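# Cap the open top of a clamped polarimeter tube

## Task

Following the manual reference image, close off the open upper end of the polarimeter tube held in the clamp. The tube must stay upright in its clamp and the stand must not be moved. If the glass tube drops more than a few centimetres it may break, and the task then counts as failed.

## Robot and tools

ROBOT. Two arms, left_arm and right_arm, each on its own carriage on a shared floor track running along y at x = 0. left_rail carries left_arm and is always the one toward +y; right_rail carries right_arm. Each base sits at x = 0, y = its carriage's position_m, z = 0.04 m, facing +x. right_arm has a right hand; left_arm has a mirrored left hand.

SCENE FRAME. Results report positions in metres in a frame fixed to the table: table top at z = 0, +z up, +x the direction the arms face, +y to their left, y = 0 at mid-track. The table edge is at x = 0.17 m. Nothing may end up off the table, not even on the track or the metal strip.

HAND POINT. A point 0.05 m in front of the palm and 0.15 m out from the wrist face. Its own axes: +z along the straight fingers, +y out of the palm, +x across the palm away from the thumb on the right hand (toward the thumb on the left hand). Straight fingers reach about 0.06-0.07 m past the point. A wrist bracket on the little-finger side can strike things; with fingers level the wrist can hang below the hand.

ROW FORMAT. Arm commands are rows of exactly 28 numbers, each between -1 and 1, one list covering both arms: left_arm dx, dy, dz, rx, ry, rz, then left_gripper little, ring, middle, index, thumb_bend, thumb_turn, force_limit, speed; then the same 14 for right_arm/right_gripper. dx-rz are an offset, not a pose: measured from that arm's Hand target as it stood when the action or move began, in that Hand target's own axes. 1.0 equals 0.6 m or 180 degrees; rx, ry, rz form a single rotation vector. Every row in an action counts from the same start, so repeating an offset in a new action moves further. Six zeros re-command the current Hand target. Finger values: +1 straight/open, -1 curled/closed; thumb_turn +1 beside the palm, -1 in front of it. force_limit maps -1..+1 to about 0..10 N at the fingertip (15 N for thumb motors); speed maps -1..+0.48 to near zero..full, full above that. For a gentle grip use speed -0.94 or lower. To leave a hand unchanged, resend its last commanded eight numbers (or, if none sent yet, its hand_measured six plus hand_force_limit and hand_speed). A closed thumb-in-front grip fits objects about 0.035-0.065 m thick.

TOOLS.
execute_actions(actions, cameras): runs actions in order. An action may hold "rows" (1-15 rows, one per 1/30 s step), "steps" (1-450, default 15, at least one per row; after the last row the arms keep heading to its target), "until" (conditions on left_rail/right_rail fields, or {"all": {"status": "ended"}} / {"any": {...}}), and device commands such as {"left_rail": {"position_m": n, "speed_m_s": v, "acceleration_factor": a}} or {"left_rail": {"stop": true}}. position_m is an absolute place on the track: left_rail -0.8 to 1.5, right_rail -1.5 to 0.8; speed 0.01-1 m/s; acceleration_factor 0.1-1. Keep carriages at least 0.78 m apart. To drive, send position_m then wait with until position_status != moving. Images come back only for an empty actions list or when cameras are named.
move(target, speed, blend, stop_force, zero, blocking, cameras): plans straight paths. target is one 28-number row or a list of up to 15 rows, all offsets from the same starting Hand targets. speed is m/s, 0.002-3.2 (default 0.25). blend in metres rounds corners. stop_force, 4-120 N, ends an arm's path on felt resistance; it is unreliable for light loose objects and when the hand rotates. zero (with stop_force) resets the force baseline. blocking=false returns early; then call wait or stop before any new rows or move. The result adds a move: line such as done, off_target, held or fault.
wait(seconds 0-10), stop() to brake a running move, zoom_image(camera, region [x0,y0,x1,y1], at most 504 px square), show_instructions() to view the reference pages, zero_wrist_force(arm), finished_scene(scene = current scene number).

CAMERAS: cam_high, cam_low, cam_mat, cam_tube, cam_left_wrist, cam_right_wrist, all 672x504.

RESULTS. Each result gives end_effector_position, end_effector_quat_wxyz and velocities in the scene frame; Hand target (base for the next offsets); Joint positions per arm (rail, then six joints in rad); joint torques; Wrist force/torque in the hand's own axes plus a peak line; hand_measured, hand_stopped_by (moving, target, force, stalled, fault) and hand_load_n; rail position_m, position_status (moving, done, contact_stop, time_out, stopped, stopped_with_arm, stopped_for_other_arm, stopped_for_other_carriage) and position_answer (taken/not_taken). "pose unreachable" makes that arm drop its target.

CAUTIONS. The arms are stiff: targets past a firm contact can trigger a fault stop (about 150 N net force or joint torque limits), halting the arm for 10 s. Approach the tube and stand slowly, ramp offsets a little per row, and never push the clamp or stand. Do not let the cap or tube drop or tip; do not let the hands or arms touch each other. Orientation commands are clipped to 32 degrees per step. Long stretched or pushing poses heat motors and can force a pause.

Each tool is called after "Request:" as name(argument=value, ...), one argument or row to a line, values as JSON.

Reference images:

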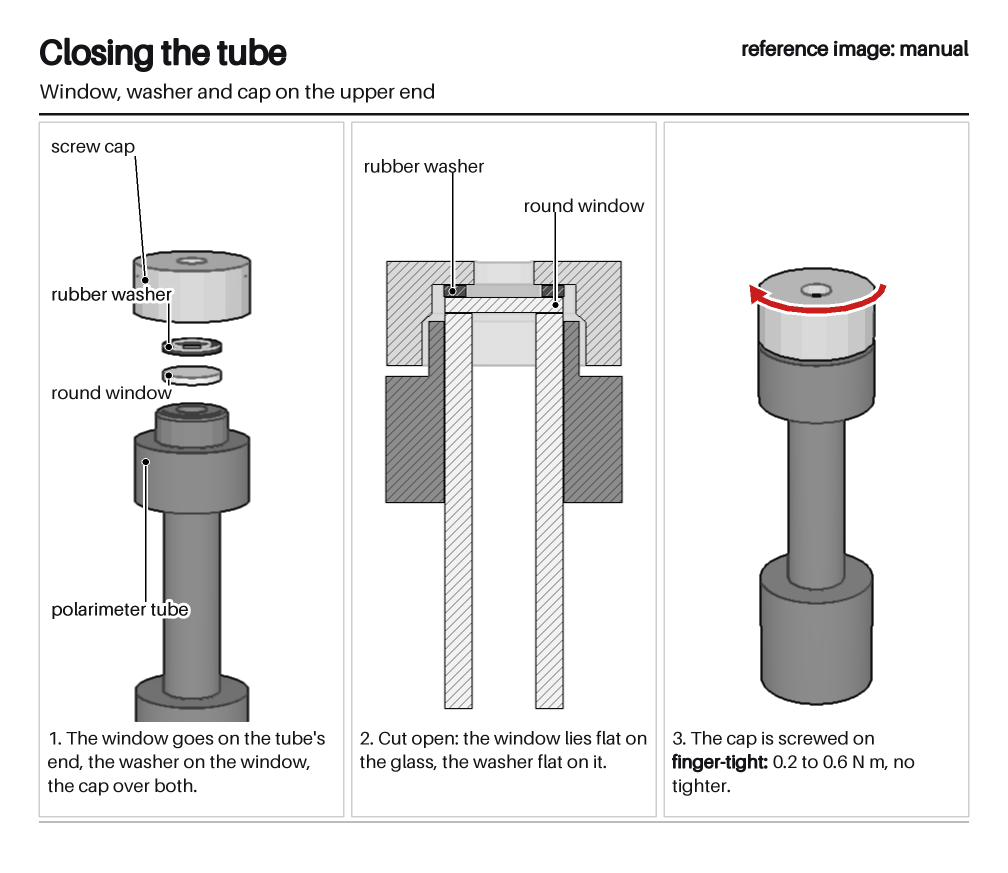

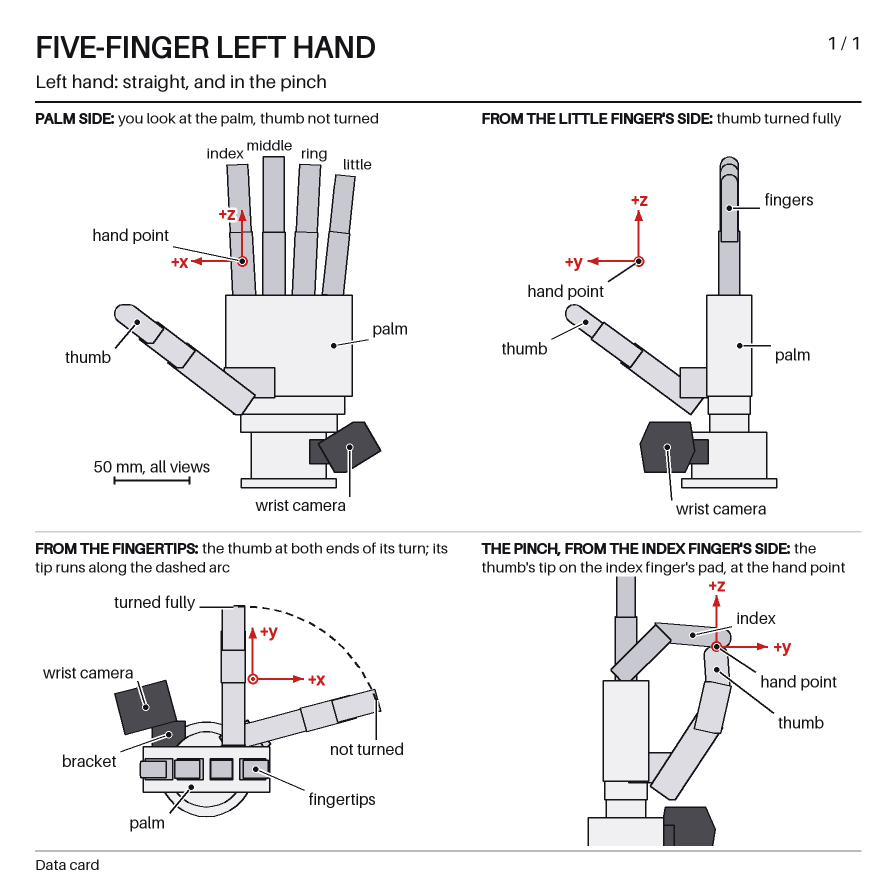

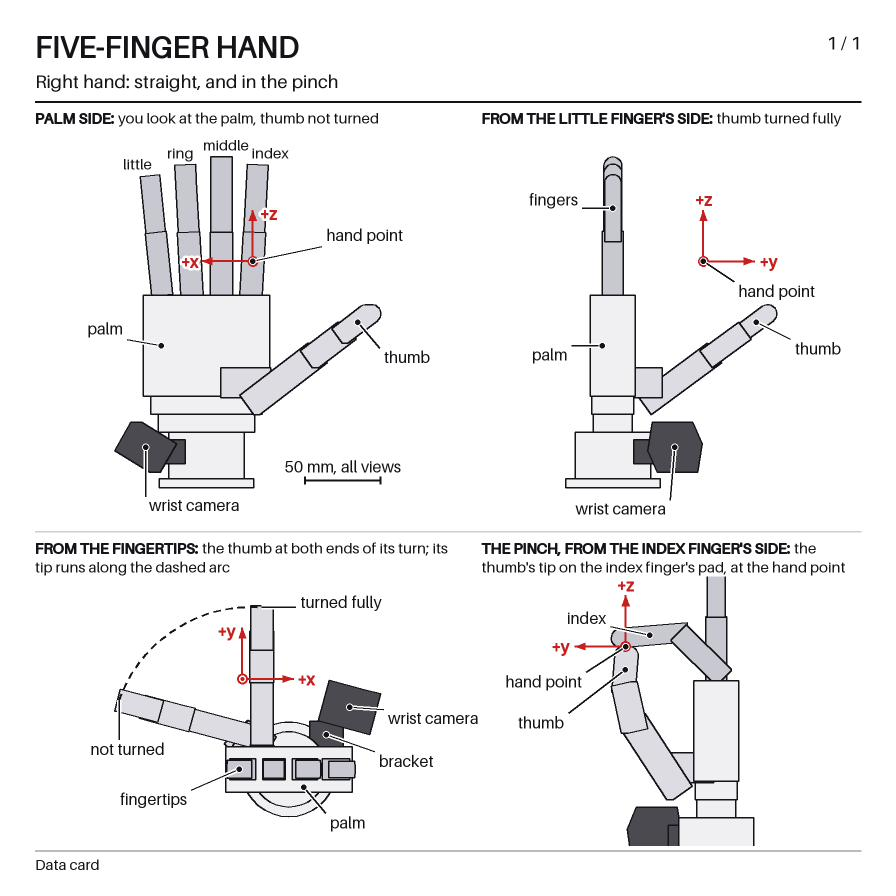

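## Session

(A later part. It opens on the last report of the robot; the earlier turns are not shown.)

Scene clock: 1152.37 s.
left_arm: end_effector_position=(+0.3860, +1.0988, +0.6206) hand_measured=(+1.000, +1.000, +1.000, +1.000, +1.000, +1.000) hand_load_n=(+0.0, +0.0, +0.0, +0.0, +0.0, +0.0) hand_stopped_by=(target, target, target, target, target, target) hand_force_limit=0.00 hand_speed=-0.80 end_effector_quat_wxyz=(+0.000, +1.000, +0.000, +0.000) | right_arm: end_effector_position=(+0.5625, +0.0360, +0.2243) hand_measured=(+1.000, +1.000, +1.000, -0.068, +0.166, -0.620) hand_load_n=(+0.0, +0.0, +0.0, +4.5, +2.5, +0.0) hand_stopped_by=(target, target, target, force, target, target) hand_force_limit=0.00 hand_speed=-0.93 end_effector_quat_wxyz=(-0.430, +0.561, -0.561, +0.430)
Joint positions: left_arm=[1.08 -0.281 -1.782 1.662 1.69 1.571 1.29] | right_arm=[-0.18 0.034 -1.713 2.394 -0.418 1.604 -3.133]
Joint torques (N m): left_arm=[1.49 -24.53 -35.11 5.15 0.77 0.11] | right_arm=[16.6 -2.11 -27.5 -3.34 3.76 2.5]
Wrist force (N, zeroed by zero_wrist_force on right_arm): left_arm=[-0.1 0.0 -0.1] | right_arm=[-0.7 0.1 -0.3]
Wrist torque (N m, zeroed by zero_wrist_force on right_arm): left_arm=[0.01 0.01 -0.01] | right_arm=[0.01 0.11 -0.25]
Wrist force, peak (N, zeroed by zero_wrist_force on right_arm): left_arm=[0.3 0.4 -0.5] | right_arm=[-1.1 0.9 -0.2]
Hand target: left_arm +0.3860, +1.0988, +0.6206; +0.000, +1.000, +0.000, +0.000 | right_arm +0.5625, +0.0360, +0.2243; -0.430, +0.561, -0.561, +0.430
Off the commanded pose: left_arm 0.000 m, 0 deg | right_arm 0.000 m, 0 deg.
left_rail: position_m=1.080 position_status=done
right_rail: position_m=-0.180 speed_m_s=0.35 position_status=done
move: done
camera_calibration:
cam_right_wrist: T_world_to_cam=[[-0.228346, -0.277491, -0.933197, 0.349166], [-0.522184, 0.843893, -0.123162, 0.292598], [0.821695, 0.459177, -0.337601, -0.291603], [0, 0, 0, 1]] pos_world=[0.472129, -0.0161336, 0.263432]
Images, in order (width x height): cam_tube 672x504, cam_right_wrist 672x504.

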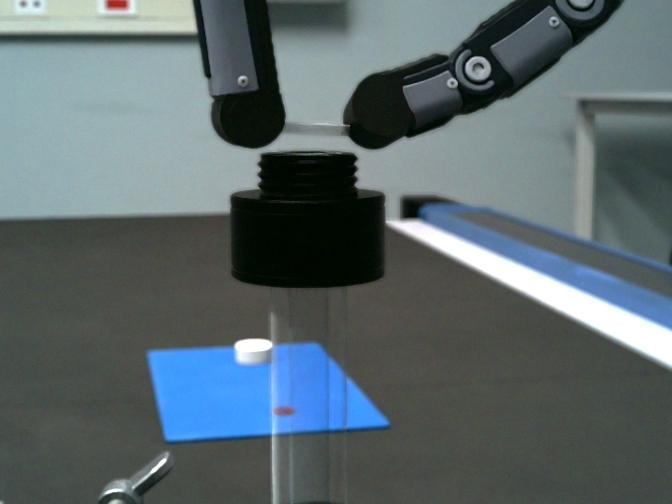

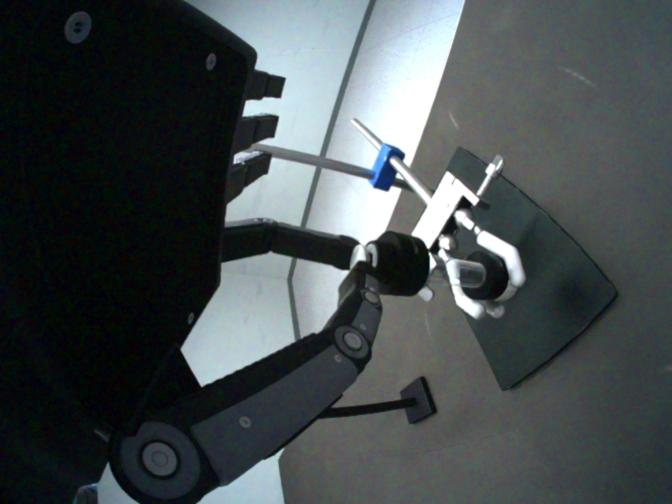

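Request:
move(
  target=[0,0,0,0,0,0,1,1,1,1,1,1,0,-0.8,0.002,0.0036,0.0024,0,0,0,1,1,1,-0.12,0.166,-0.62,0,-0.93],
  speed=0.02,
)

Request:
move(
  target=[0,0,0,0,0,0,1,1,1,1,1,1,0,-0.8,0,0.0064,0.0017,0,0,0,1,1,1,-0.12,0.166,-0.62,0,-0.93],
  speed=0.004,
  stop_force=4,
  cameras=["cam_tube","cam_right_wrist"],
)

Request:
zoom_image(
  camera="cam_right_wrist",
  region=[335, 215, 435, 305],
)

Request:
zoom_image(
  camera="cam_tube",
  region=[240, 100, 380, 200],
)

Scene clock: 1298.37 s.
left_arm: end_effector_position=(+0.3860, +1.0988, +0.6206) hand_measured=(+1.000, +1.000, +1.000, +1.000, +1.000, +1.000) hand_load_n=(+0.0, +0.0, +0.0, +0.0, +0.0, +0.0) hand_stopped_by=(target, target, target, target, target, target) hand_force_limit=0.00 hand_speed=-0.80 end_effector_quat_wxyz=(+0.000, +1.000, +0.000, +0.000) | right_arm: end_effector_position=(+0.5632, +0.0349, +0.2219) hand_measured=(+1.000, +1.000, +1.000, -0.068, +0.166, -0.620) hand_load_n=(+0.0, +0.0, +0.0, +4.0, +2.5, +0.0) hand_stopped_by=(target, target, target, force, target, target) hand_force_limit=0.00 hand_speed=-0.93 end_effector_quat_wxyz=(-0.430, +0.561, -0.561, +0.430)
Joint positions: left_arm=[1.08 -0.281 -1.782 1.662 1.69 1.571 1.29] | right_arm=[-0.18 0.031 -1.709 2.396 -0.424 1.6 -3.134]
Joint torques (N m): left_arm=[-1.27 -25.53 -36.79 5.66 0.59 -0.02] | right_arm=[-16.85 -2.63 -25.43 -3.01 -2.29 -3.26]
Wrist force (N, zeroed by zero_wrist_force on right_arm): left_arm=[-0.2 0.3 0.1] | right_arm=[-0.5 0.9 -0.3]
Wrist torque (N m, zeroed by zero_wrist_force on right_arm): left_arm=[0.04 0.03 -0.03] | right_arm=[0.12 0.09 -0.01]
Wrist force, peak (N, zeroed by zero_wrist_force on right_arm): left_arm=[-0.1 0.5 -0.5] | right_arm=[-1.2 0.5 -0.6]
Hand target: left_arm +0.3860, +1.0988, +0.6206; +0.000, +1.000, +0.000, +0.000 | right_arm +0.5633, +0.0348, +0.2218; -0.430, +0.561, -0.561, +0.430
Off the commanded pose: left_arm 0.000 m, 0 deg | right_arm 0.000 m, 0 deg.
left_rail: position_m=1.080 position_status=done
right_rail: position_m=-0.180 speed_m_s=0.35 position_status=done
move: done

Scene clock: 1299.97 s.
left_arm: end_effector_position=(+0.3860, +1.0988, +0.6206) hand_measured=(+1.000, +1.000, +1.000, +1.000, +1.000, +1.000) hand_load_n=(+0.0, +0.0, +0.0, +0.0, +0.0, +0.0) hand_stopped_by=(target, target, target, target, target, target) hand_force_limit=0.00 hand_speed=-0.80 end_effector_quat_wxyz=(+0.000, +1.000, +0.000, +0.000) | right_arm: end_effector_position=(+0.5633, +0.0348, +0.2210) hand_measured=(+1.000, +1.000, +1.000, -0.068, +0.166, -0.620) hand_load_n=(+0.0, +0.0, -0.5, +5.0, +0.0, +0.0) hand_stopped_by=(target, target, target, force, target, target) hand_force_limit=0.00 hand_speed=-0.93 end_effector_quat_wxyz=(-0.430, +0.561, -0.561, +0.430)
Joint positions: left_arm=[1.08 -0.281 -1.782 1.662 1.69 1.571 1.29] | right_arm=[-0.18 0.03 -1.708 2.397 -0.427 1.6 -3.134]
Joint torques (N m): left_arm=[-1.16 -23.91 -35.32 5.82 0.45 -0.03] | right_arm=[-14.1 -31.17 -42.82 2.78 -1.95 -2.93]
Wrist force (N, zeroed by zero_wrist_force on right_arm): left_arm=[0.0 0.2 -0.5] | right_arm=[-0.8 -3.2 -3.7]
Wrist torque (N m, zeroed by zero_wrist_force on right_arm): left_arm=[0.06 -0.02 -0.01] | right_arm=[0.04 0.14 -0.04]
Wrist force, peak (N, zeroed by zero_wrist_force on right_arm): left_arm=[-0.2 0.5 -0.5] | right_arm=[-0.3 -4.2 -3.5]
Hand target: left_arm +0.3860, +1.0988, +0.6206; +0.000, +1.000, +0.000, +0.000 | right_arm +0.5633, +0.0348, +0.2210; -0.430, +0.561, -0.561, +0.430 (not the last commanded pose)
Off the commanded pose: left_arm 0.000 m, 0 deg | right_arm 0.003 m, 0 deg.
left_rail: position_m=1.080 position_status=done
right_rail: position_m=-0.180 speed_m_s=0.35 position_status=done
move: contact (right_arm)
camera_calibration:
cam_right_wrist: T_world_to_cam=[[-0.228346, -0.277491, -0.933197, 0.346052], [-0.522184, 0.843893, -0.123162, 0.293687], [0.821695, 0.459177, -0.337601, -0.292872], [0, 0, 0, 1]] pos_world=[0.473029, -0.0173336, 0.260232]
Images, in order (width x height): cam_tube 672x504, cam_right_wrist 672x504.

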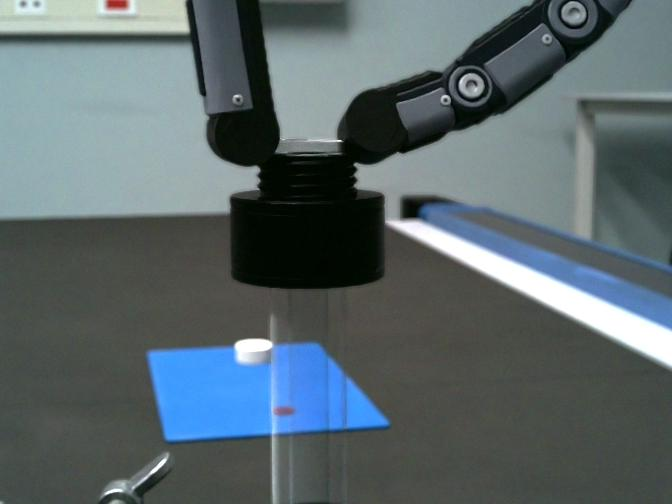

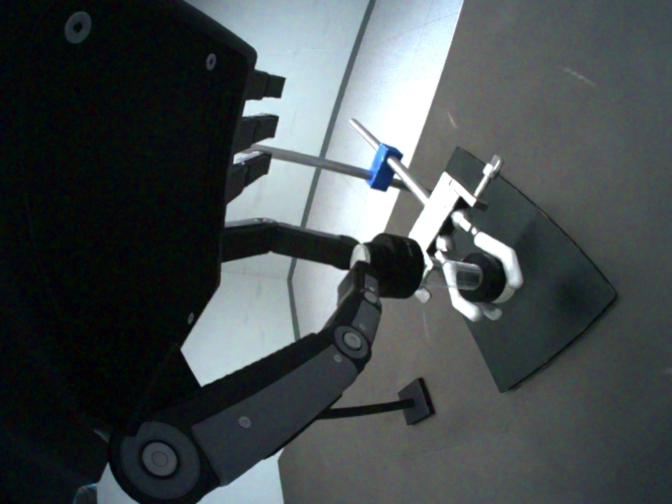

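Scaled by 5.040 from the camera's 672x504 image, which has a finer 960x720 frame.

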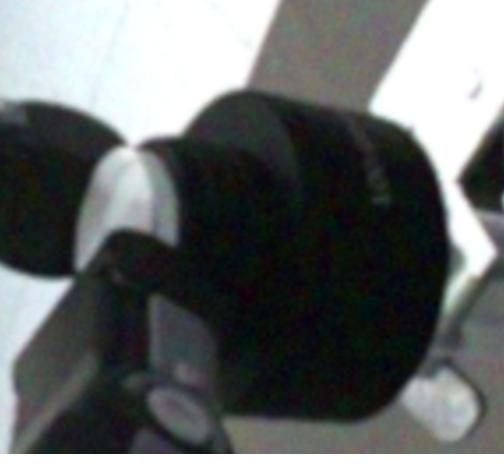

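Scaled by 3.600 from the camera's 672x504 image, which has a finer 960x720 frame.

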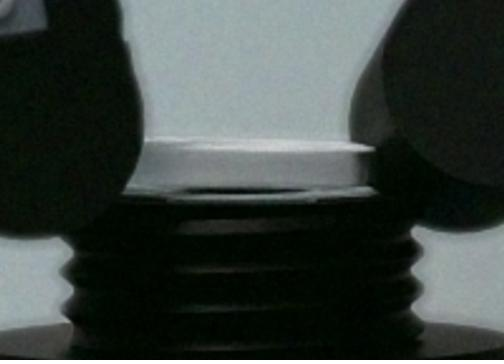

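Request:
execute_actions(
  actions=[
    {"rows": [[0,0,0,0,0,0,1,1,1,1,1,1,0,-0.8,0,0,0,0,0,0,1,1,1,0.16,0.166,-0.62,0,-0.8]], "steps": 60},
  ],
  cameras=["cam_tube"],
)

Request:
zoom_image(
  camera="cam_tube",
  region=[240, 100, 380, 200],
)

Scene clock: 1314.17 s.
left_arm: end_effector_position=(+0.3860, +1.0988, +0.6206) hand_measured=(+1.000, +1.000, +1.000, +1.000, +1.000, +1.000) hand_load_n=(+0.0, +0.0, +0.0, +0.0, +0.0, +0.0) hand_stopped_by=(target, target, target, target, target, target) hand_force_limit=0.00 hand_speed=-0.80 end_effector_quat_wxyz=(+0.000, +1.000, +0.000, +0.000) | right_arm: end_effector_position=(+0.5633, +0.0348, +0.2210) hand_measured=(+1.000, +1.000, +1.000, +0.160, +0.166, -0.620) hand_load_n=(+0.0, +0.0, +0.0, +0.0, -1.5, +0.5) hand_stopped_by=(target, target, target, target, target, target) hand_force_limit=0.00 hand_speed=-0.80 end_effector_quat_wxyz=(-0.430, +0.561, -0.561, +0.430)
Joint positions: left_arm=[1.08 -0.281 -1.782 1.662 1.69 1.571 1.29] | right_arm=[-0.18 0.03 -1.708 2.397 -0.427 1.6 -3.134]
Joint torques (N m): left_arm=[-0.66 -26.69 -35.59 6.32 0.65 0.14] | right_arm=[-0.05 -32.55 -42.96 -1.02 0.4 -1.97]
Wrist force (N, zeroed by zero_wrist_force on right_arm): left_arm=[-0.2 0.3 -0.1] | right_arm=[-0.8 -2.1 -3.5]
Wrist torque (N m, zeroed by zero_wrist_force on right_arm): left_arm=[0.06 0.02 -0.03] | right_arm=[0.02 0.13 -0.04]
Wrist force, peak (N, zeroed by zero_wrist_force on right_arm): left_arm=[-0.4 0.4 -0.6] | right_arm=[-0.9 -3.8 -3.4]
Hand target: left_arm +0.3860, +1.0988, +0.6206; +0.000, +1.000, +0.000, +0.000 | right_arm +0.5633, +0.0348, +0.2210; -0.430, +0.561, -0.561, +0.430
Off the commanded pose: left_arm 0.000 m, 0 deg | right_arm 0.000 m, 0 deg.
left_rail: position_m=1.080 position_status=done
right_rail: position_m=-0.180 speed_m_s=0.35 position_status=done
Images, in order (width x height): cam_tube 672x504.

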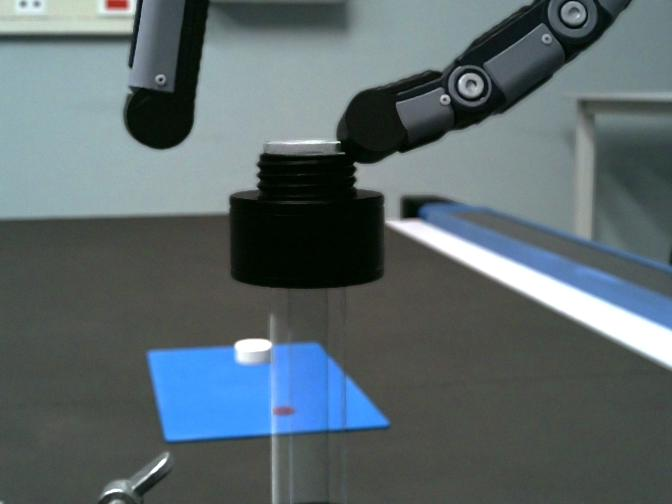

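Scaled by 3.600 from the camera's 672x504 image, which has a finer 960x720 frame.

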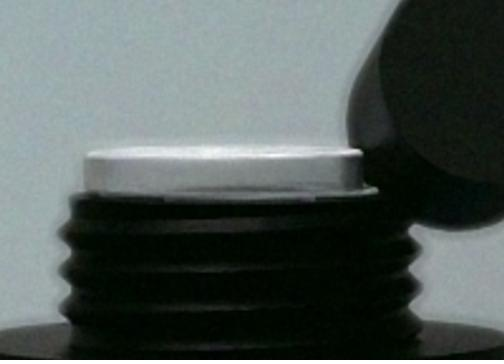

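Request:
move(
  target=[0,0,0,0,0,0,1,1,1,1,1,1,0,-0.8,0,0.0022,-0.0080,0,0,0,1,1,1,0.16,0.166,-0.62,0,-0.8],
  speed=0.02,
)

Request:
move(
  target=[0,0,0,0,0,0,1,1,1,1,1,1,0,-0.8,0,-0.0322,-0.0086,0,0,0,1,1,1,0.16,0.166,-0.62,0,-0.8],
  speed=0.04,
  cameras=["cam_tube","cam_right_wrist"],
)

Request:
zoom_image(
  camera="cam_right_wrist",
  region=[350, 205, 470, 315],
)

Request:
zoom_image(
  camera="cam_tube",
  region=[240, 100, 380, 200],
)

Scene clock: 1334.17 s.
left_arm: end_effector_position=(+0.3860, +1.0988, +0.6206) hand_measured=(+1.000, +1.000, +1.000, +1.000, +1.000, +1.000) hand_load_n=(+0.0, +0.0, +0.0, +0.0, +0.0, +0.5) hand_stopped_by=(target, target, target, target, target, target) hand_force_limit=0.00 hand_speed=-0.80 end_effector_quat_wxyz=(+0.000, +1.000, +0.000, +0.000) | right_arm: end_effector_position=(+0.5585, +0.0348, +0.2210) hand_measured=(+1.000, +1.000, +1.000, +0.160, +0.166, -0.620) hand_load_n=(+0.0, +0.0, +0.0, +0.0, +0.0, +0.0) hand_stopped_by=(target, target, target, target, target, target) hand_force_limit=0.00 hand_speed=-0.80 end_effector_quat_wxyz=(-0.430, +0.561, -0.561, +0.430) end_effector_velocity=(-0.002, +0.000, +0.000) end_effector_angular_velocity=(+0.001, -0.001, -0.001)
Joint positions: left_arm=[1.08 -0.281 -1.782 1.662 1.69 1.571 1.29] | right_arm=[-0.18 0.031 -1.717 2.404 -0.425 1.6 -3.134]
Joint velocities: left_arm=[within noise] | right_arm=[0 0 -0.005 0.004 0 0.001 0.001]
Joint torques (N m): left_arm=[-0.29 -25.16 -35.77 6 0.36 0.34] | right_arm=[18.05 -34.91 -26.92 2.22 3.83 1.15]
Wrist force (N, zeroed by zero_wrist_force on right_arm): left_arm=[0.0 0.3 -0.3] | right_arm=[-0.5 0.2 0.1]
Wrist torque (N m, zeroed by zero_wrist_force on right_arm): left_arm=[0.07 -0.02 -0.01] | right_arm=[-0.01 0.06 -0.03]
Wrist force, peak (N, zeroed by zero_wrist_force on right_arm): left_arm=[-0.3 0.6 -0.3] | right_arm=[-0.6 -2.3 -4.0]
Hand target: left_arm +0.3860, +1.0988, +0.6206; +0.000, +1.000, +0.000, +0.000 | right_arm +0.5583, +0.0348, +0.2210; -0.430, +0.561, -0.561, +0.430
Off the commanded pose: left_arm 0.000 m, 0 deg | right_arm 0.000 m, 0 deg.
left_rail: position_m=1.080 position_status=done
right_rail: position_m=-0.180 speed_m_s=0.35 position_status=done
move: done

Scene clock: 1335.13 s.
left_arm: end_effector_position=(+0.3860, +1.0988, +0.6206) hand_measured=(+1.000, +1.000, +1.000, +1.000, +1.000, +1.000) hand_load_n=(+0.0, +0.0, +0.0, +0.0, +0.0, +0.0) hand_stopped_by=(target, target, target, target, target, target) hand_force_limit=0.00 hand_speed=-0.80 end_effector_quat_wxyz=(+0.000, +1.000, +0.000, +0.000) | right_arm: end_effector_position=(+0.5583, +0.0348, +0.2408) hand_measured=(+1.000, +1.000, +1.000, +0.160, +0.166, -0.620) hand_load_n=(+0.0, +0.0, +0.0, +0.0, +0.0, +0.0) hand_stopped_by=(target, target, target, target, target, target) hand_force_limit=0.00 hand_speed=-0.80 end_effector_quat_wxyz=(-0.430, +0.561, -0.561, +0.430)
Joint positions: left_arm=[1.08 -0.281 -1.782 1.662 1.69 1.571 1.29] | right_arm=[-0.18 0.031 -1.746 2.383 -0.375 1.601 -3.134]
Joint torques (N m): left_arm=[-0.3 -24.86 -35.59 5.83 0.51 0.09] | right_arm=[6.74 -28.63 -47.95 2.35 1.07 0.87]
Wrist force (N, zeroed by zero_wrist_force on right_arm): left_arm=[-0.3 0.2 -0.1] | right_arm=[-0.9 0.7 -0.4]
Wrist torque (N m, zeroed by zero_wrist_force on right_arm): left_arm=[0.03 0.04 -0.03] | right_arm=[0.09 0.15 -0.04]
Wrist force, peak (N, zeroed by zero_wrist_force on right_arm): left_arm=[0.1 0.3 -0.7] | right_arm=[-1.0 0.7 0.1]
Hand target: left_arm +0.3860, +1.0988, +0.6206; +0.000, +1.000, +0.000, +0.000 | right_arm +0.5583, +0.0348, +0.2410; -0.430, +0.561, -0.561, +0.430
Off the commanded pose: left_arm 0.000 m, 0 deg | right_arm 0.000 m, 0 deg.
left_rail: position_m=1.080 position_status=done
right_rail: position_m=-0.180 speed_m_s=0.35 position_status=done
move: done
camera_calibration:
cam_right_wrist: T_world_to_cam=[[-0.228268, -0.277448, -0.933229, 0.363389], [-0.522174, 0.843899, -0.123166, 0.293426], [0.821723, 0.459193, -0.337511, -0.282163], [0, 0, 0, 1]] pos_world=[0.46803, -0.0172335, 0.280032]
Images, in order (width x height): cam_tube 672x504, cam_right_wrist 672x504.

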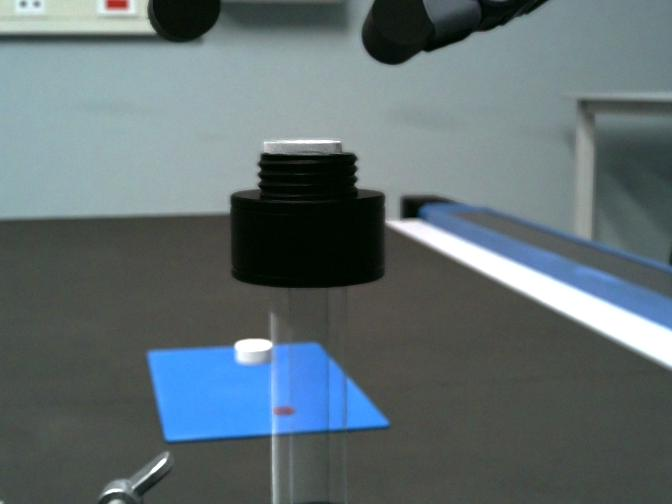

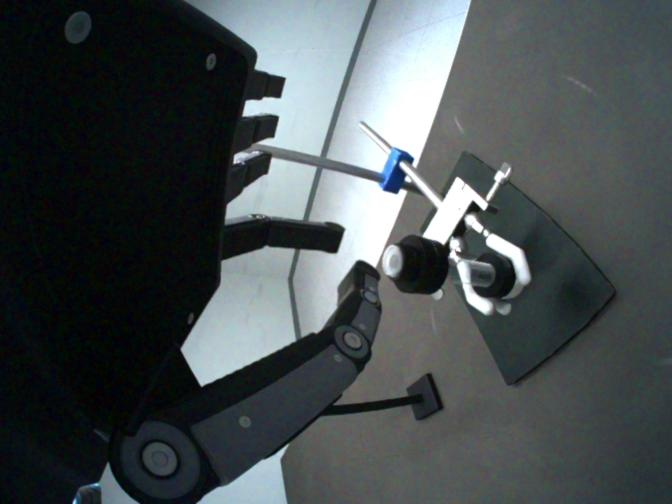

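Scaled by 4.200 from the camera's 672x504 image, which has a finer 960x720 frame.

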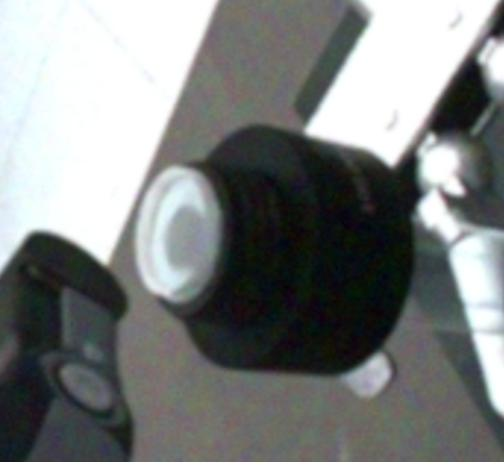

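Scaled by 3.600 from the camera's 672x504 image, which has a finer 960x720 frame.

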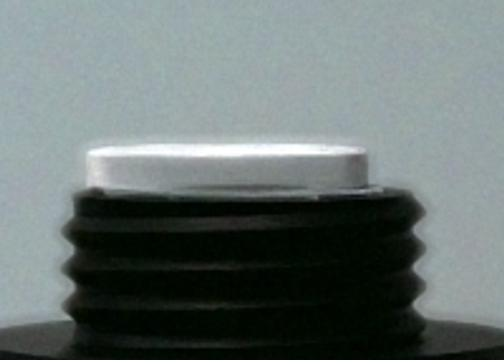

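Request:
move(
  target=[
    [0,0,0,0,0,0,1,1,1,1,1,1,0,-0.8,0,-0.0966,-0.0259,0,0,0,1,1,1,0.16,0.166,-0.62,0,-0.8],
    [0,0,0,0,0,0,1,1,1,1,1,1,0,-0.8,0.0247,-0.1449,-0.2257,0,0,0,1,1,1,0.16,0.166,-0.62,0,-0.8],
  ],
  speed=0.2,
  blend=[0.02, 0],
)

Request:
execute_actions(
  actions=[
    {"right_rail": {"position_m": -0.784, "speed_m_s": 0.5, "acceleration_factor": 0.4}, "steps": 150, "until": {"right_rail": {"position_status": ["!=", "moving"]}}},
  ],
)

Request:
move(
  target=[0,0,0,0,0,0,1,1,1,1,1,1,0,-0.8,-0.1365,0.4744,0.2261,0,-0.2415,-0.0647,1,1,1,-0.126,0.166,-0.53,-0.2,0],
  speed=0.25,
  cameras=["cam_right_wrist","cam_mat","cam_tube"],
)

Request:
zoom_image(
  camera="cam_right_wrist",
  region=[290, 180, 490, 350],
)

Scene clock: 1391.10 s.
left_arm: end_effector_position=(+0.3860, +1.0988, +0.6206) hand_measured=(+1.000, +1.000, +1.000, +1.000, +1.000, +1.000) hand_load_n=(+0.0, +0.0, +0.0, +0.0, +0.0, +0.0) hand_stopped_by=(target, target, target, target, target, target) hand_force_limit=0.00 hand_speed=-0.80 end_effector_quat_wxyz=(+0.000, +1.000, +0.000, +0.000) | right_arm: end_effector_position=(+0.4502, +0.0200, +0.3600) hand_measured=(+1.000, +1.000, +1.000, +0.160, +0.166, -0.620) hand_load_n=(+0.0, +0.0, +0.0, +0.0, +0.0, +0.0) hand_stopped_by=(target, target, target, target, target, target) hand_force_limit=0.00 hand_speed=-0.80 end_effector_quat_wxyz=(-0.430, +0.561, -0.561, +0.430) end_effector_velocity=(-0.001, +0.000, +0.000) end_effector_angular_velocity=(+0.001, +0.001, +0.002)
Joint positions: left_arm=[1.08 -0.281 -1.782 1.662 1.69 1.571 1.29] | right_arm=[-0.18 -0.024 -2.119 2.367 0.014 1.548 -3.148]
Joint velocities: left_arm=[within noise] | right_arm=[0 -0.002 -0.003 0.001 0.003 -0.005 0]
Joint torques (N m): left_arm=[1.61 -24.66 -35.23 5.72 1.13 -0.11] | right_arm=[-13.88 -10.32 -35.98 2.14 -2.93 -3.07]
Wrist force (N, zeroed by zero_wrist_force on right_arm): left_arm=[-0.1 0.2 -0.2] | right_arm=[-0.5 0.5 -0.3]
Wrist torque (N m, zeroed by zero_wrist_force on right_arm): left_arm=[0.04 0.00 -0.02] | right_arm=[0.06 0.09 0.00]
Wrist force, peak (N, zeroed by zero_wrist_force on right_arm): left_arm=[-0.4 0.5 -0.5] | right_arm=[-1.0 1.6 -0.1]
Hand target: left_arm +0.3860, +1.0988, +0.6206; +0.000, +1.000, +0.000, +0.000 | right_arm +0.4501, +0.0200, +0.3601; -0.430, +0.561, -0.561, +0.430
Off the commanded pose: left_arm 0.000 m, 0 deg | right_arm 0.000 m, 0 deg.
left_rail: position_m=1.080 position_status=done
right_rail: position_m=-0.180 speed_m_s=0.35 position_status=done
move: done

Scene clock: 1393.53 s.
left_arm: end_effector_position=(+0.3860, +1.0988, +0.6206) hand_measured=(+1.000, +1.000, +1.000, +1.000, +1.000, +1.000) hand_load_n=(+0.0, +0.0, +0.0, +0.0, +0.0, +0.0) hand_stopped_by=(target, target, target, target, target, target) hand_force_limit=0.00 hand_speed=-0.80 end_effector_quat_wxyz=(+0.000, +1.000, +0.000, +0.000) | right_arm: end_effector_position=(+0.4501, -0.5840, +0.3601) hand_measured=(+1.000, +1.000, +1.000, +0.160, +0.166, -0.620) hand_load_n=(+0.0, +0.0, +0.0, +0.0, -0.5, +0.0) hand_stopped_by=(target, target, target, target, target, target) hand_force_limit=0.00 hand_speed=-0.80 end_effector_quat_wxyz=(-0.430, +0.561, -0.561, +0.430)
Joint positions: left_arm=[1.08 -0.281 -1.782 1.662 1.69 1.571 1.29] | right_arm=[-0.784 -0.024 -2.119 2.367 0.014 1.547 -3.148]
Joint torques (N m): left_arm=[0.6 -24.26 -34.06 5.73 0.82 0.12] | right_arm=[-14.15 -4.61 -43.27 0.68 -2.93 -3.26]
Wrist force (N, zeroed by zero_wrist_force on right_arm): left_arm=[0.0 0.3 -0.2] | right_arm=[0.1 0.6 0.0]
Wrist torque (N m, zeroed by zero_wrist_force on right_arm): left_arm=[0.06 -0.02 -0.01] | right_arm=[0.04 -0.01 0.04]
Wrist force, peak (N, zeroed by zero_wrist_force on right_arm): left_arm=[-0.1 0.1 -0.7] | right_arm=[-1.3 1.2 -0.4]
Hand target: left_arm +0.3860, +1.0988, +0.6206; +0.000, +1.000, +0.000, +0.000 | right_arm +0.4501, -0.5840, +0.3601; -0.430, +0.561, -0.561, +0.430
Off the commanded pose: left_arm 0.000 m, 0 deg | right_arm 0.000 m, 0 deg.
left_rail: position_m=1.080 position_status=done
right_rail: position_m=-0.784 speed_m_s=0.50 position_status=done

Scene clock: 1395.93 s.
left_arm: end_effector_position=(+0.3860, +1.0988, +0.6206) hand_measured=(+1.000, +1.000, +1.000, +1.000, +1.000, +1.000) hand_load_n=(+0.0, +0.0, +0.0, +0.0, +0.0, +0.0) hand_stopped_by=(target, target, target, target, target, target) hand_force_limit=0.00 hand_speed=-0.80 end_effector_quat_wxyz=(+0.000, +1.000, +0.000, +0.000) | right_arm: end_effector_position=(+0.5072, -0.5022, +0.0501) hand_measured=(+1.000, +1.000, +1.000, -0.126, +0.166, -0.530) hand_load_n=(+0.0, +0.0, +0.0, +0.0, +0.0, +0.0) hand_stopped_by=(target, target, target, target, target, target) hand_force_limit=-0.20 hand_speed=0.00 end_effector_quat_wxyz=(-0.562, +0.733, -0.304, +0.233) end_effector_velocity=(+0.000, +0.001, -0.002) end_effector_angular_velocity=(+0.000, +0.000, +0.003)
Joint positions: left_arm=[1.08 -0.281 -1.782 1.662 1.69 1.571 1.29] | right_arm=[-0.784 -0.25 -1.303 2.482 -0.694 0.591 -3.553]
Joint velocities: left_arm=[within noise] | right_arm=[0 0.001 0.006 -0.002 -0.002 -0.001 -0.002]
Joint torques (N m): left_arm=[-0.28 -26.86 -35.13 5.61 1.01 0.39] | right_arm=[16.2 -15.13 -26.19 -1.12 -3.89 -3.02]
Wrist force (N, zeroed by zero_wrist_force on right_arm): left_arm=[-0.5 -0.1 -0.5] | right_arm=[-0.7 1.1 -0.3]
Wrist torque (N m, zeroed by zero_wrist_force on right_arm): left_arm=[0.01 0.05 -0.03] | right_arm=[0.16 0.09 0.03]
Wrist force, peak (N, zeroed by zero_wrist_force on right_arm): left_arm=[-0.5 -0.1 -0.5] | right_arm=[-1.2 1.1 -0.6]
Hand target: left_arm +0.3860, +1.0988, +0.6206; +0.000, +1.000, +0.000, +0.000 | right_arm +0.5073, -0.5021, +0.0500; -0.562, +0.733, -0.304, +0.233
Off the commanded pose: left_arm 0.000 m, 0 deg | right_arm 0.000 m, 0 deg.
left_rail: position_m=1.080 position_status=done
right_rail: position_m=-0.784 speed_m_s=0.50 position_status=done
move: done
camera_calibration:
cam_right_wrist: T_world_to_cam=[[0.0345117, -0.357333, -0.933339, -0.148727], [-0.965958, 0.227655, -0.122876, 0.612075], [0.256387, 0.905807, -0.337311, 0.453104], [0, 0, 0, 1]] pos_world=[0.480202, -0.602912, 0.0892336]
Images, in order (width x height): cam_mat 672x504, cam_tube 672x504, cam_right_wrist 672x504.

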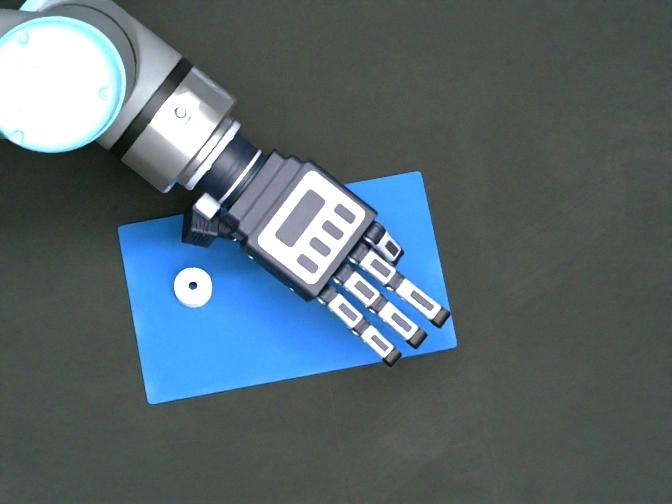

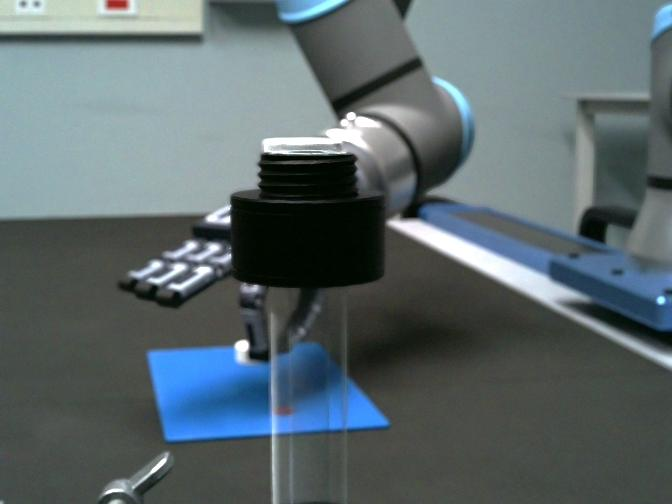

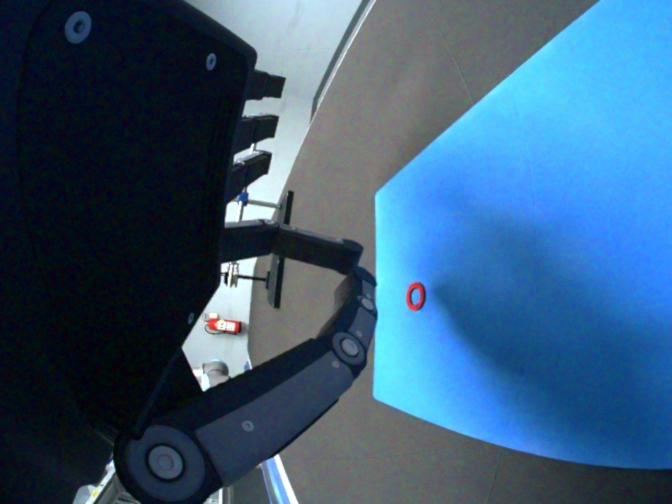

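Scaled by 2.520 from the camera's 672x504 image, which has a finer 960x720 frame.

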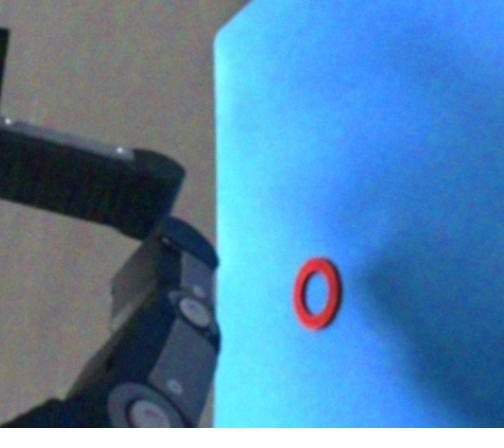

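Request:
move(
  target=[
    [0,0,0,0,0,0,1,1,1,1,1,1,0,-0.8,0,0.0576,0.0155,0,0,0,1,1,1,-0.126,0.166,-0.53,-0.2,0],
    [0,0,0,0,0,0,1,1,1,1,1,1,0,-0.8,-0.0144,0.0571,0.0175,0,0,0,1,1,1,-0.126,0.166,-0.53,-0.2,0],
    [0,0,0,0,0,0,1,1,1,1,1,1,0,-0.8,-0.1135,0.0645,-0.0101,0,0,0,1,1,1,-0.126,0.166,-0.53,-0.2,0],
    [0,0,0,0,0,0,1,1,1,1,1,1,0,-0.8,-0.1385,0.0645,-0.0101,0,0,0,1,1,1,-0.126,0.166,-0.53,-0.2,0],
    [0,0,0,0,0,0,1,1,1,1,1,1,0,-0.8,-0.1218,0.0645,-0.0101,0,0,0,1,1,1,-0.126,0.166,-0.53,-0.2,0],
    [0,0,0,0,0,0,1,1,1,1,1,1,0,-0.8,-0.1218,0.0149,-0.0235,0,0,0,1,1,1,-0.126,0.166,-0.53,-0.2,0],
  ],
  speed=[0.06,0.02,0.04,0.02,0.06,0.06],
  cameras=["cam_right_wrist","cam_mat"],
)

Request:
zoom_image(
  camera="cam_right_wrist",
  region=[290, 180, 490, 350],
)

Scene clock: 1479.30 s.
left_arm: end_effector_position=(+0.3860, +1.0988, +0.6206) hand_measured=(+1.000, +1.000, +1.000, +1.000, +1.000, +1.000) hand_load_n=(+0.0, +0.0, +0.0, +0.0, +0.0, +0.0) hand_stopped_by=(target, target, target, target, target, target) hand_force_limit=0.00 hand_speed=-0.80 end_effector_quat_wxyz=(+0.000, +1.000, +0.000, +0.000) | right_arm: end_effector_position=(+0.4443, -0.4617, +0.0449) hand_measured=(+1.000, +1.000, +1.000, -0.126, +0.166, -0.530) hand_load_n=(+0.0, +0.0, -0.5, +0.0, +0.0, +0.0) hand_stopped_by=(target, target, target, target, target, target) hand_force_limit=-0.20 hand_speed=0.00 end_effector_quat_wxyz=(-0.562, +0.733, -0.304, +0.233)
Joint positions: left_arm=[1.08 -0.281 -1.782 1.662 1.69 1.571 1.29] | right_arm=[-0.784 -0.159 -1.359 2.588 -0.799 0.672 -3.486]
Joint torques (N m): left_arm=[0.81 -28.11 -33.94 5.78 0.42 -0.04] | right_arm=[-15.16 -42.2 -24.17 3.19 -3.71 -2.85]
Wrist force (N, zeroed by zero_wrist_force on right_arm): left_arm=[0.0 0.1 -0.1] | right_arm=[-0.6 0.5 -0.3]
Wrist torque (N m, zeroed by zero_wrist_force on right_arm): left_arm=[0.02 0.00 -0.02] | right_arm=[0.05 0.06 0.03]
Wrist force, peak (N, zeroed by zero_wrist_force on right_arm): left_arm=[-0.2 0.3 -0.6] | right_arm=[-1.2 0.9 -0.2]
Hand target: left_arm +0.3860, +1.0988, +0.6206; +0.000, +1.000, +0.000, +0.000 | right_arm +0.4443, -0.4617, +0.0450; -0.562, +0.733, -0.304, +0.233
Off the commanded pose: left_arm 0.000 m, 0 deg | right_arm 0.000 m, 0 deg.
left_rail: position_m=1.080 position_status=done
right_rail: position_m=-0.784 speed_m_s=0.50 position_status=done
move: done
camera_calibration:
cam_right_wrist: T_world_to_cam=[[0.0345591, -0.357303, -0.933349, -0.136847], [-0.966012, 0.227446, -0.122839, 0.541371], [0.256177, 0.905871, -0.337299, 0.430949], [0, 0, 0, 1]] pos_world=[0.417301, -0.562413, 0.0841338]
Images, in order (width x height): cam_mat 672x504, cam_right_wrist 672x504.

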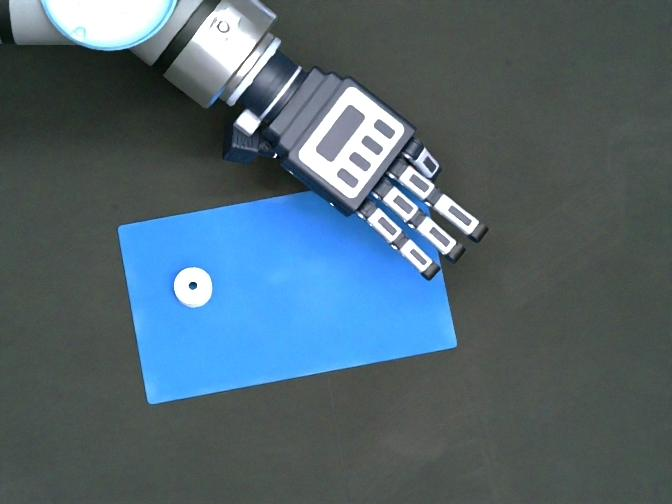

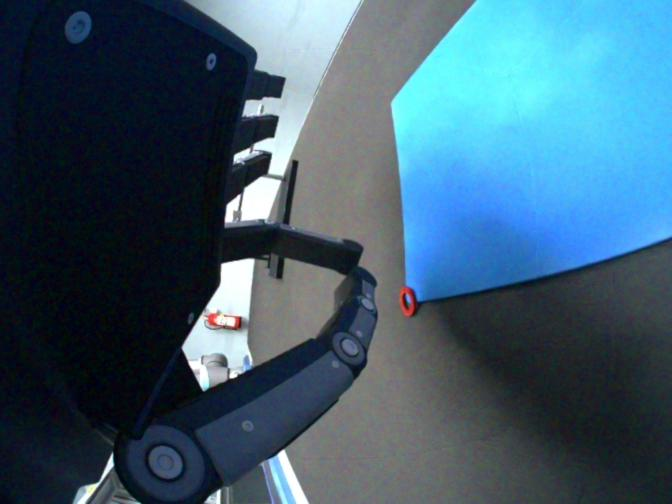

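Scaled by 2.520 from the camera's 672x504 image, which has a finer 960x720 frame.

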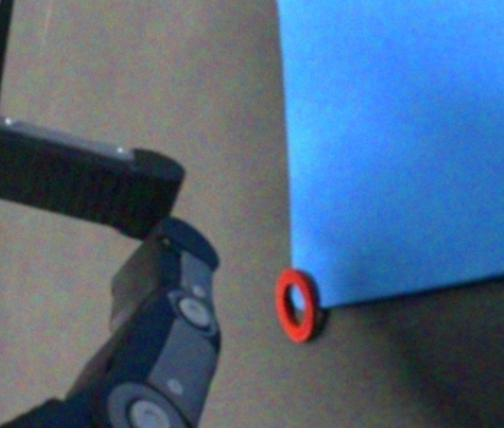

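Request:
zoom_image(
  camera="cam_right_wrist",
  region=[380, 270, 440, 330],
)

Request:
zoom_image(
  camera="cam_mat",
  region=[330, 180, 470, 290],
)

Scaled by 8.400 from the camera's 672x504 image, which has a finer 960x720 frame.

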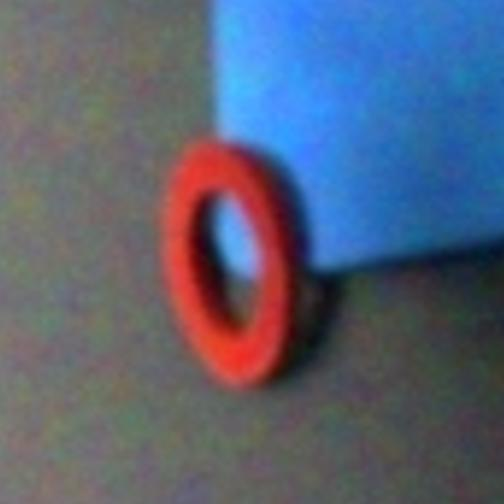

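Scaled by 3.600 from the camera's 672x504 image, which has a finer 960x720 frame.

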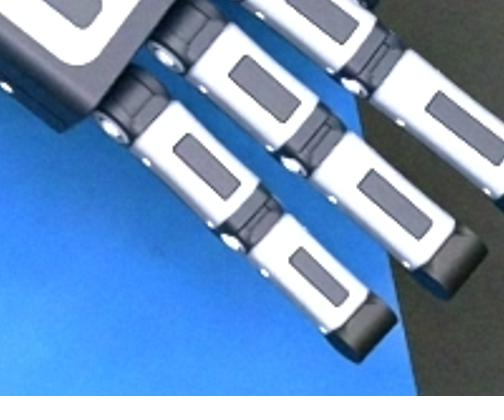

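Request:
move(
  target=[
    [0,0,0,0,0,0,1,1,1,1,1,1,0,-0.8,-0.0303,0.0021,-0.0079,0,0,0,1,1,1,0.14,0.166,-0.62,0,0.2],
    [0,0,0,0,0,0,1,1,1,1,1,1,0,-0.8,-0.0303,0.0478,0.0044,0,0,0,1,1,1,0.14,0.166,-0.62,0,0.2],
  ],
  speed=[0.06,0.06],
)

Request:
move(
  target=[0,0,0,0,0,0,1,1,1,1,1,1,0,-0.8,0,0.0121,0.0032,0,0,0,1,1,1,0.14,0.166,-0.62,0,0.2],
  speed=0.006,
  stop_force=4,
  cameras=["cam_right_wrist"],
)

Request:
zoom_image(
  camera="cam_right_wrist",
  region=[310, 220, 430, 320],
)

Scene clock: 1512.40 s.
left_arm: end_effector_position=(+0.3860, +1.0988, +0.6206) hand_measured=(+1.000, +1.000, +1.000, +1.000, +1.000, +1.000) hand_load_n=(+0.0, +0.0, +0.5, +0.0, +0.0, +0.0) hand_stopped_by=(target, target, target, target, target, target) hand_force_limit=0.00 hand_speed=-0.80 end_effector_quat_wxyz=(+0.000, +1.000, +0.000, +0.000) | right_arm: end_effector_position=(+0.4280, -0.4524, +0.0167) hand_measured=(+1.000, +1.000, +1.000, +0.140, +0.166, -0.620) hand_load_n=(+0.0, +0.0, -0.5, +0.0, +0.0, +0.0) hand_stopped_by=(target, target, target, target, target, target) hand_force_limit=0.00 hand_speed=0.20 end_effector_quat_wxyz=(-0.562, +0.733, -0.304, +0.233)
Joint positions: left_arm=[1.08 -0.281 -1.782 1.662 1.69 1.571 1.29] | right_arm=[-0.784 -0.133 -1.288 2.62 -0.916 0.695 -3.469]
Joint torques (N m): left_arm=[-0.85 -24.02 -34.68 5.85 0.8 0.14] | right_arm=[17.04 -11.85 -1.08 -1.69 2.85 2.08]
Wrist force (N, zeroed by zero_wrist_force on right_arm): left_arm=[0.1 0.2 -0.3] | right_arm=[-0.6 1.0 -0.2]
Wrist torque (N m, zeroed by zero_wrist_force on right_arm): left_arm=[0.05 -0.04 0.00] | right_arm=[0.10 0.06 -0.20]
Wrist force, peak (N, zeroed by zero_wrist_force on right_arm): left_arm=[-0.2 0.7 -0.3] | right_arm=[-0.6 1.2 -0.5]
Hand target: left_arm +0.3860, +1.0988, +0.6206; +0.000, +1.000, +0.000, +0.000 | right_arm +0.4280, -0.4523, +0.0166; -0.562, +0.733, -0.304, +0.233
Off the commanded pose: left_arm 0.000 m, 0 deg | right_arm 0.000 m, 0 deg.
left_rail: position_m=1.080 position_status=done
right_rail: position_m=-0.784 speed_m_s=0.50 position_status=done
move: done

Scene clock: 1514.40 s.
left_arm: end_effector_position=(+0.3860, +1.0988, +0.6206) hand_measured=(+1.000, +1.000, +1.000, +1.000, +1.000, +1.000) hand_load_n=(+0.0, +0.0, +0.0, +0.0, +0.0, +0.0) hand_stopped_by=(target, target, target, target, target, target) hand_force_limit=0.00 hand_speed=-0.80 end_effector_quat_wxyz=(+0.000, +1.000, +0.000, +0.000) | right_arm: end_effector_position=(+0.4280, -0.4523, +0.0112) hand_measured=(+1.000, +1.000, +1.000, +0.140, +0.166, -0.620) hand_load_n=(+0.0, +0.0, +0.0, +0.0, -2.5, +0.0) hand_stopped_by=(target, target, target, target, target, target) hand_force_limit=0.00 hand_speed=0.20 end_effector_quat_wxyz=(-0.562, +0.733, -0.304, +0.233)
Joint positions: left_arm=[1.08 -0.281 -1.782 1.662 1.69 1.571 1.29] | right_arm=[-0.784 -0.133 -1.27 2.621 -0.934 0.695 -3.469]
Joint torques (N m): left_arm=[1.38 -24.45 -35.01 5.56 0.61 0.05] | right_arm=[5.06 -43.66 -10.16 3.85 -0.53 0.44]
Wrist force (N, zeroed by zero_wrist_force on right_arm): left_arm=[0.0 0.3 -0.2] | right_arm=[-0.9 -1.6 -1.9]
Wrist torque (N m, zeroed by zero_wrist_force on right_arm): left_arm=[0.07 -0.02 -0.01] | right_arm=[0.07 0.09 -0.23]
Wrist force, peak (N, zeroed by zero_wrist_force on right_arm): left_arm=[0.2 0.4 -0.4] | right_arm=[-0.8 -3.5 -3.5]
Hand target: left_arm +0.3860, +1.0988, +0.6206; +0.000, +1.000, +0.000, +0.000 | right_arm +0.4280, -0.4523, +0.0112; -0.562, +0.733, -0.304, +0.233 (not the last commanded pose)
Off the commanded pose: left_arm 0.000 m, 0 deg | right_arm 0.002 m, 0 deg.
left_rail: position_m=1.080 position_status=done
right_rail: position_m=-0.784 speed_m_s=0.50 position_status=done
move: contact (right_arm)
camera_calibration:
cam_right_wrist: T_world_to_cam=[[0.034502, -0.35729, -0.933356, -0.164441], [-0.966014, 0.227466, -0.122783, 0.519345], [0.256176, 0.905872, -0.337299, 0.415209], [0, 0, 0, 1]] pos_world=[0.401001, -0.553012, 0.050334]
Images, in order (width x height): cam_right_wrist 672x504.

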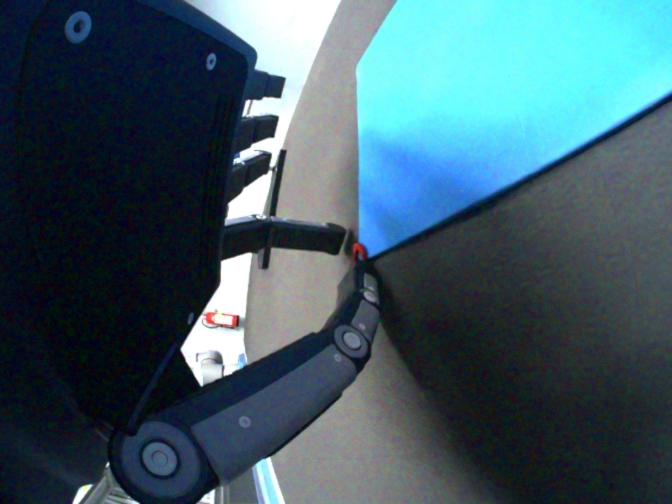

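Scaled by 4.200 from the camera's 672x504 image, which has a finer 960x720 frame.

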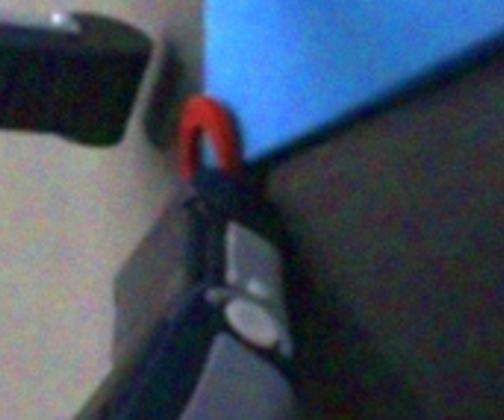

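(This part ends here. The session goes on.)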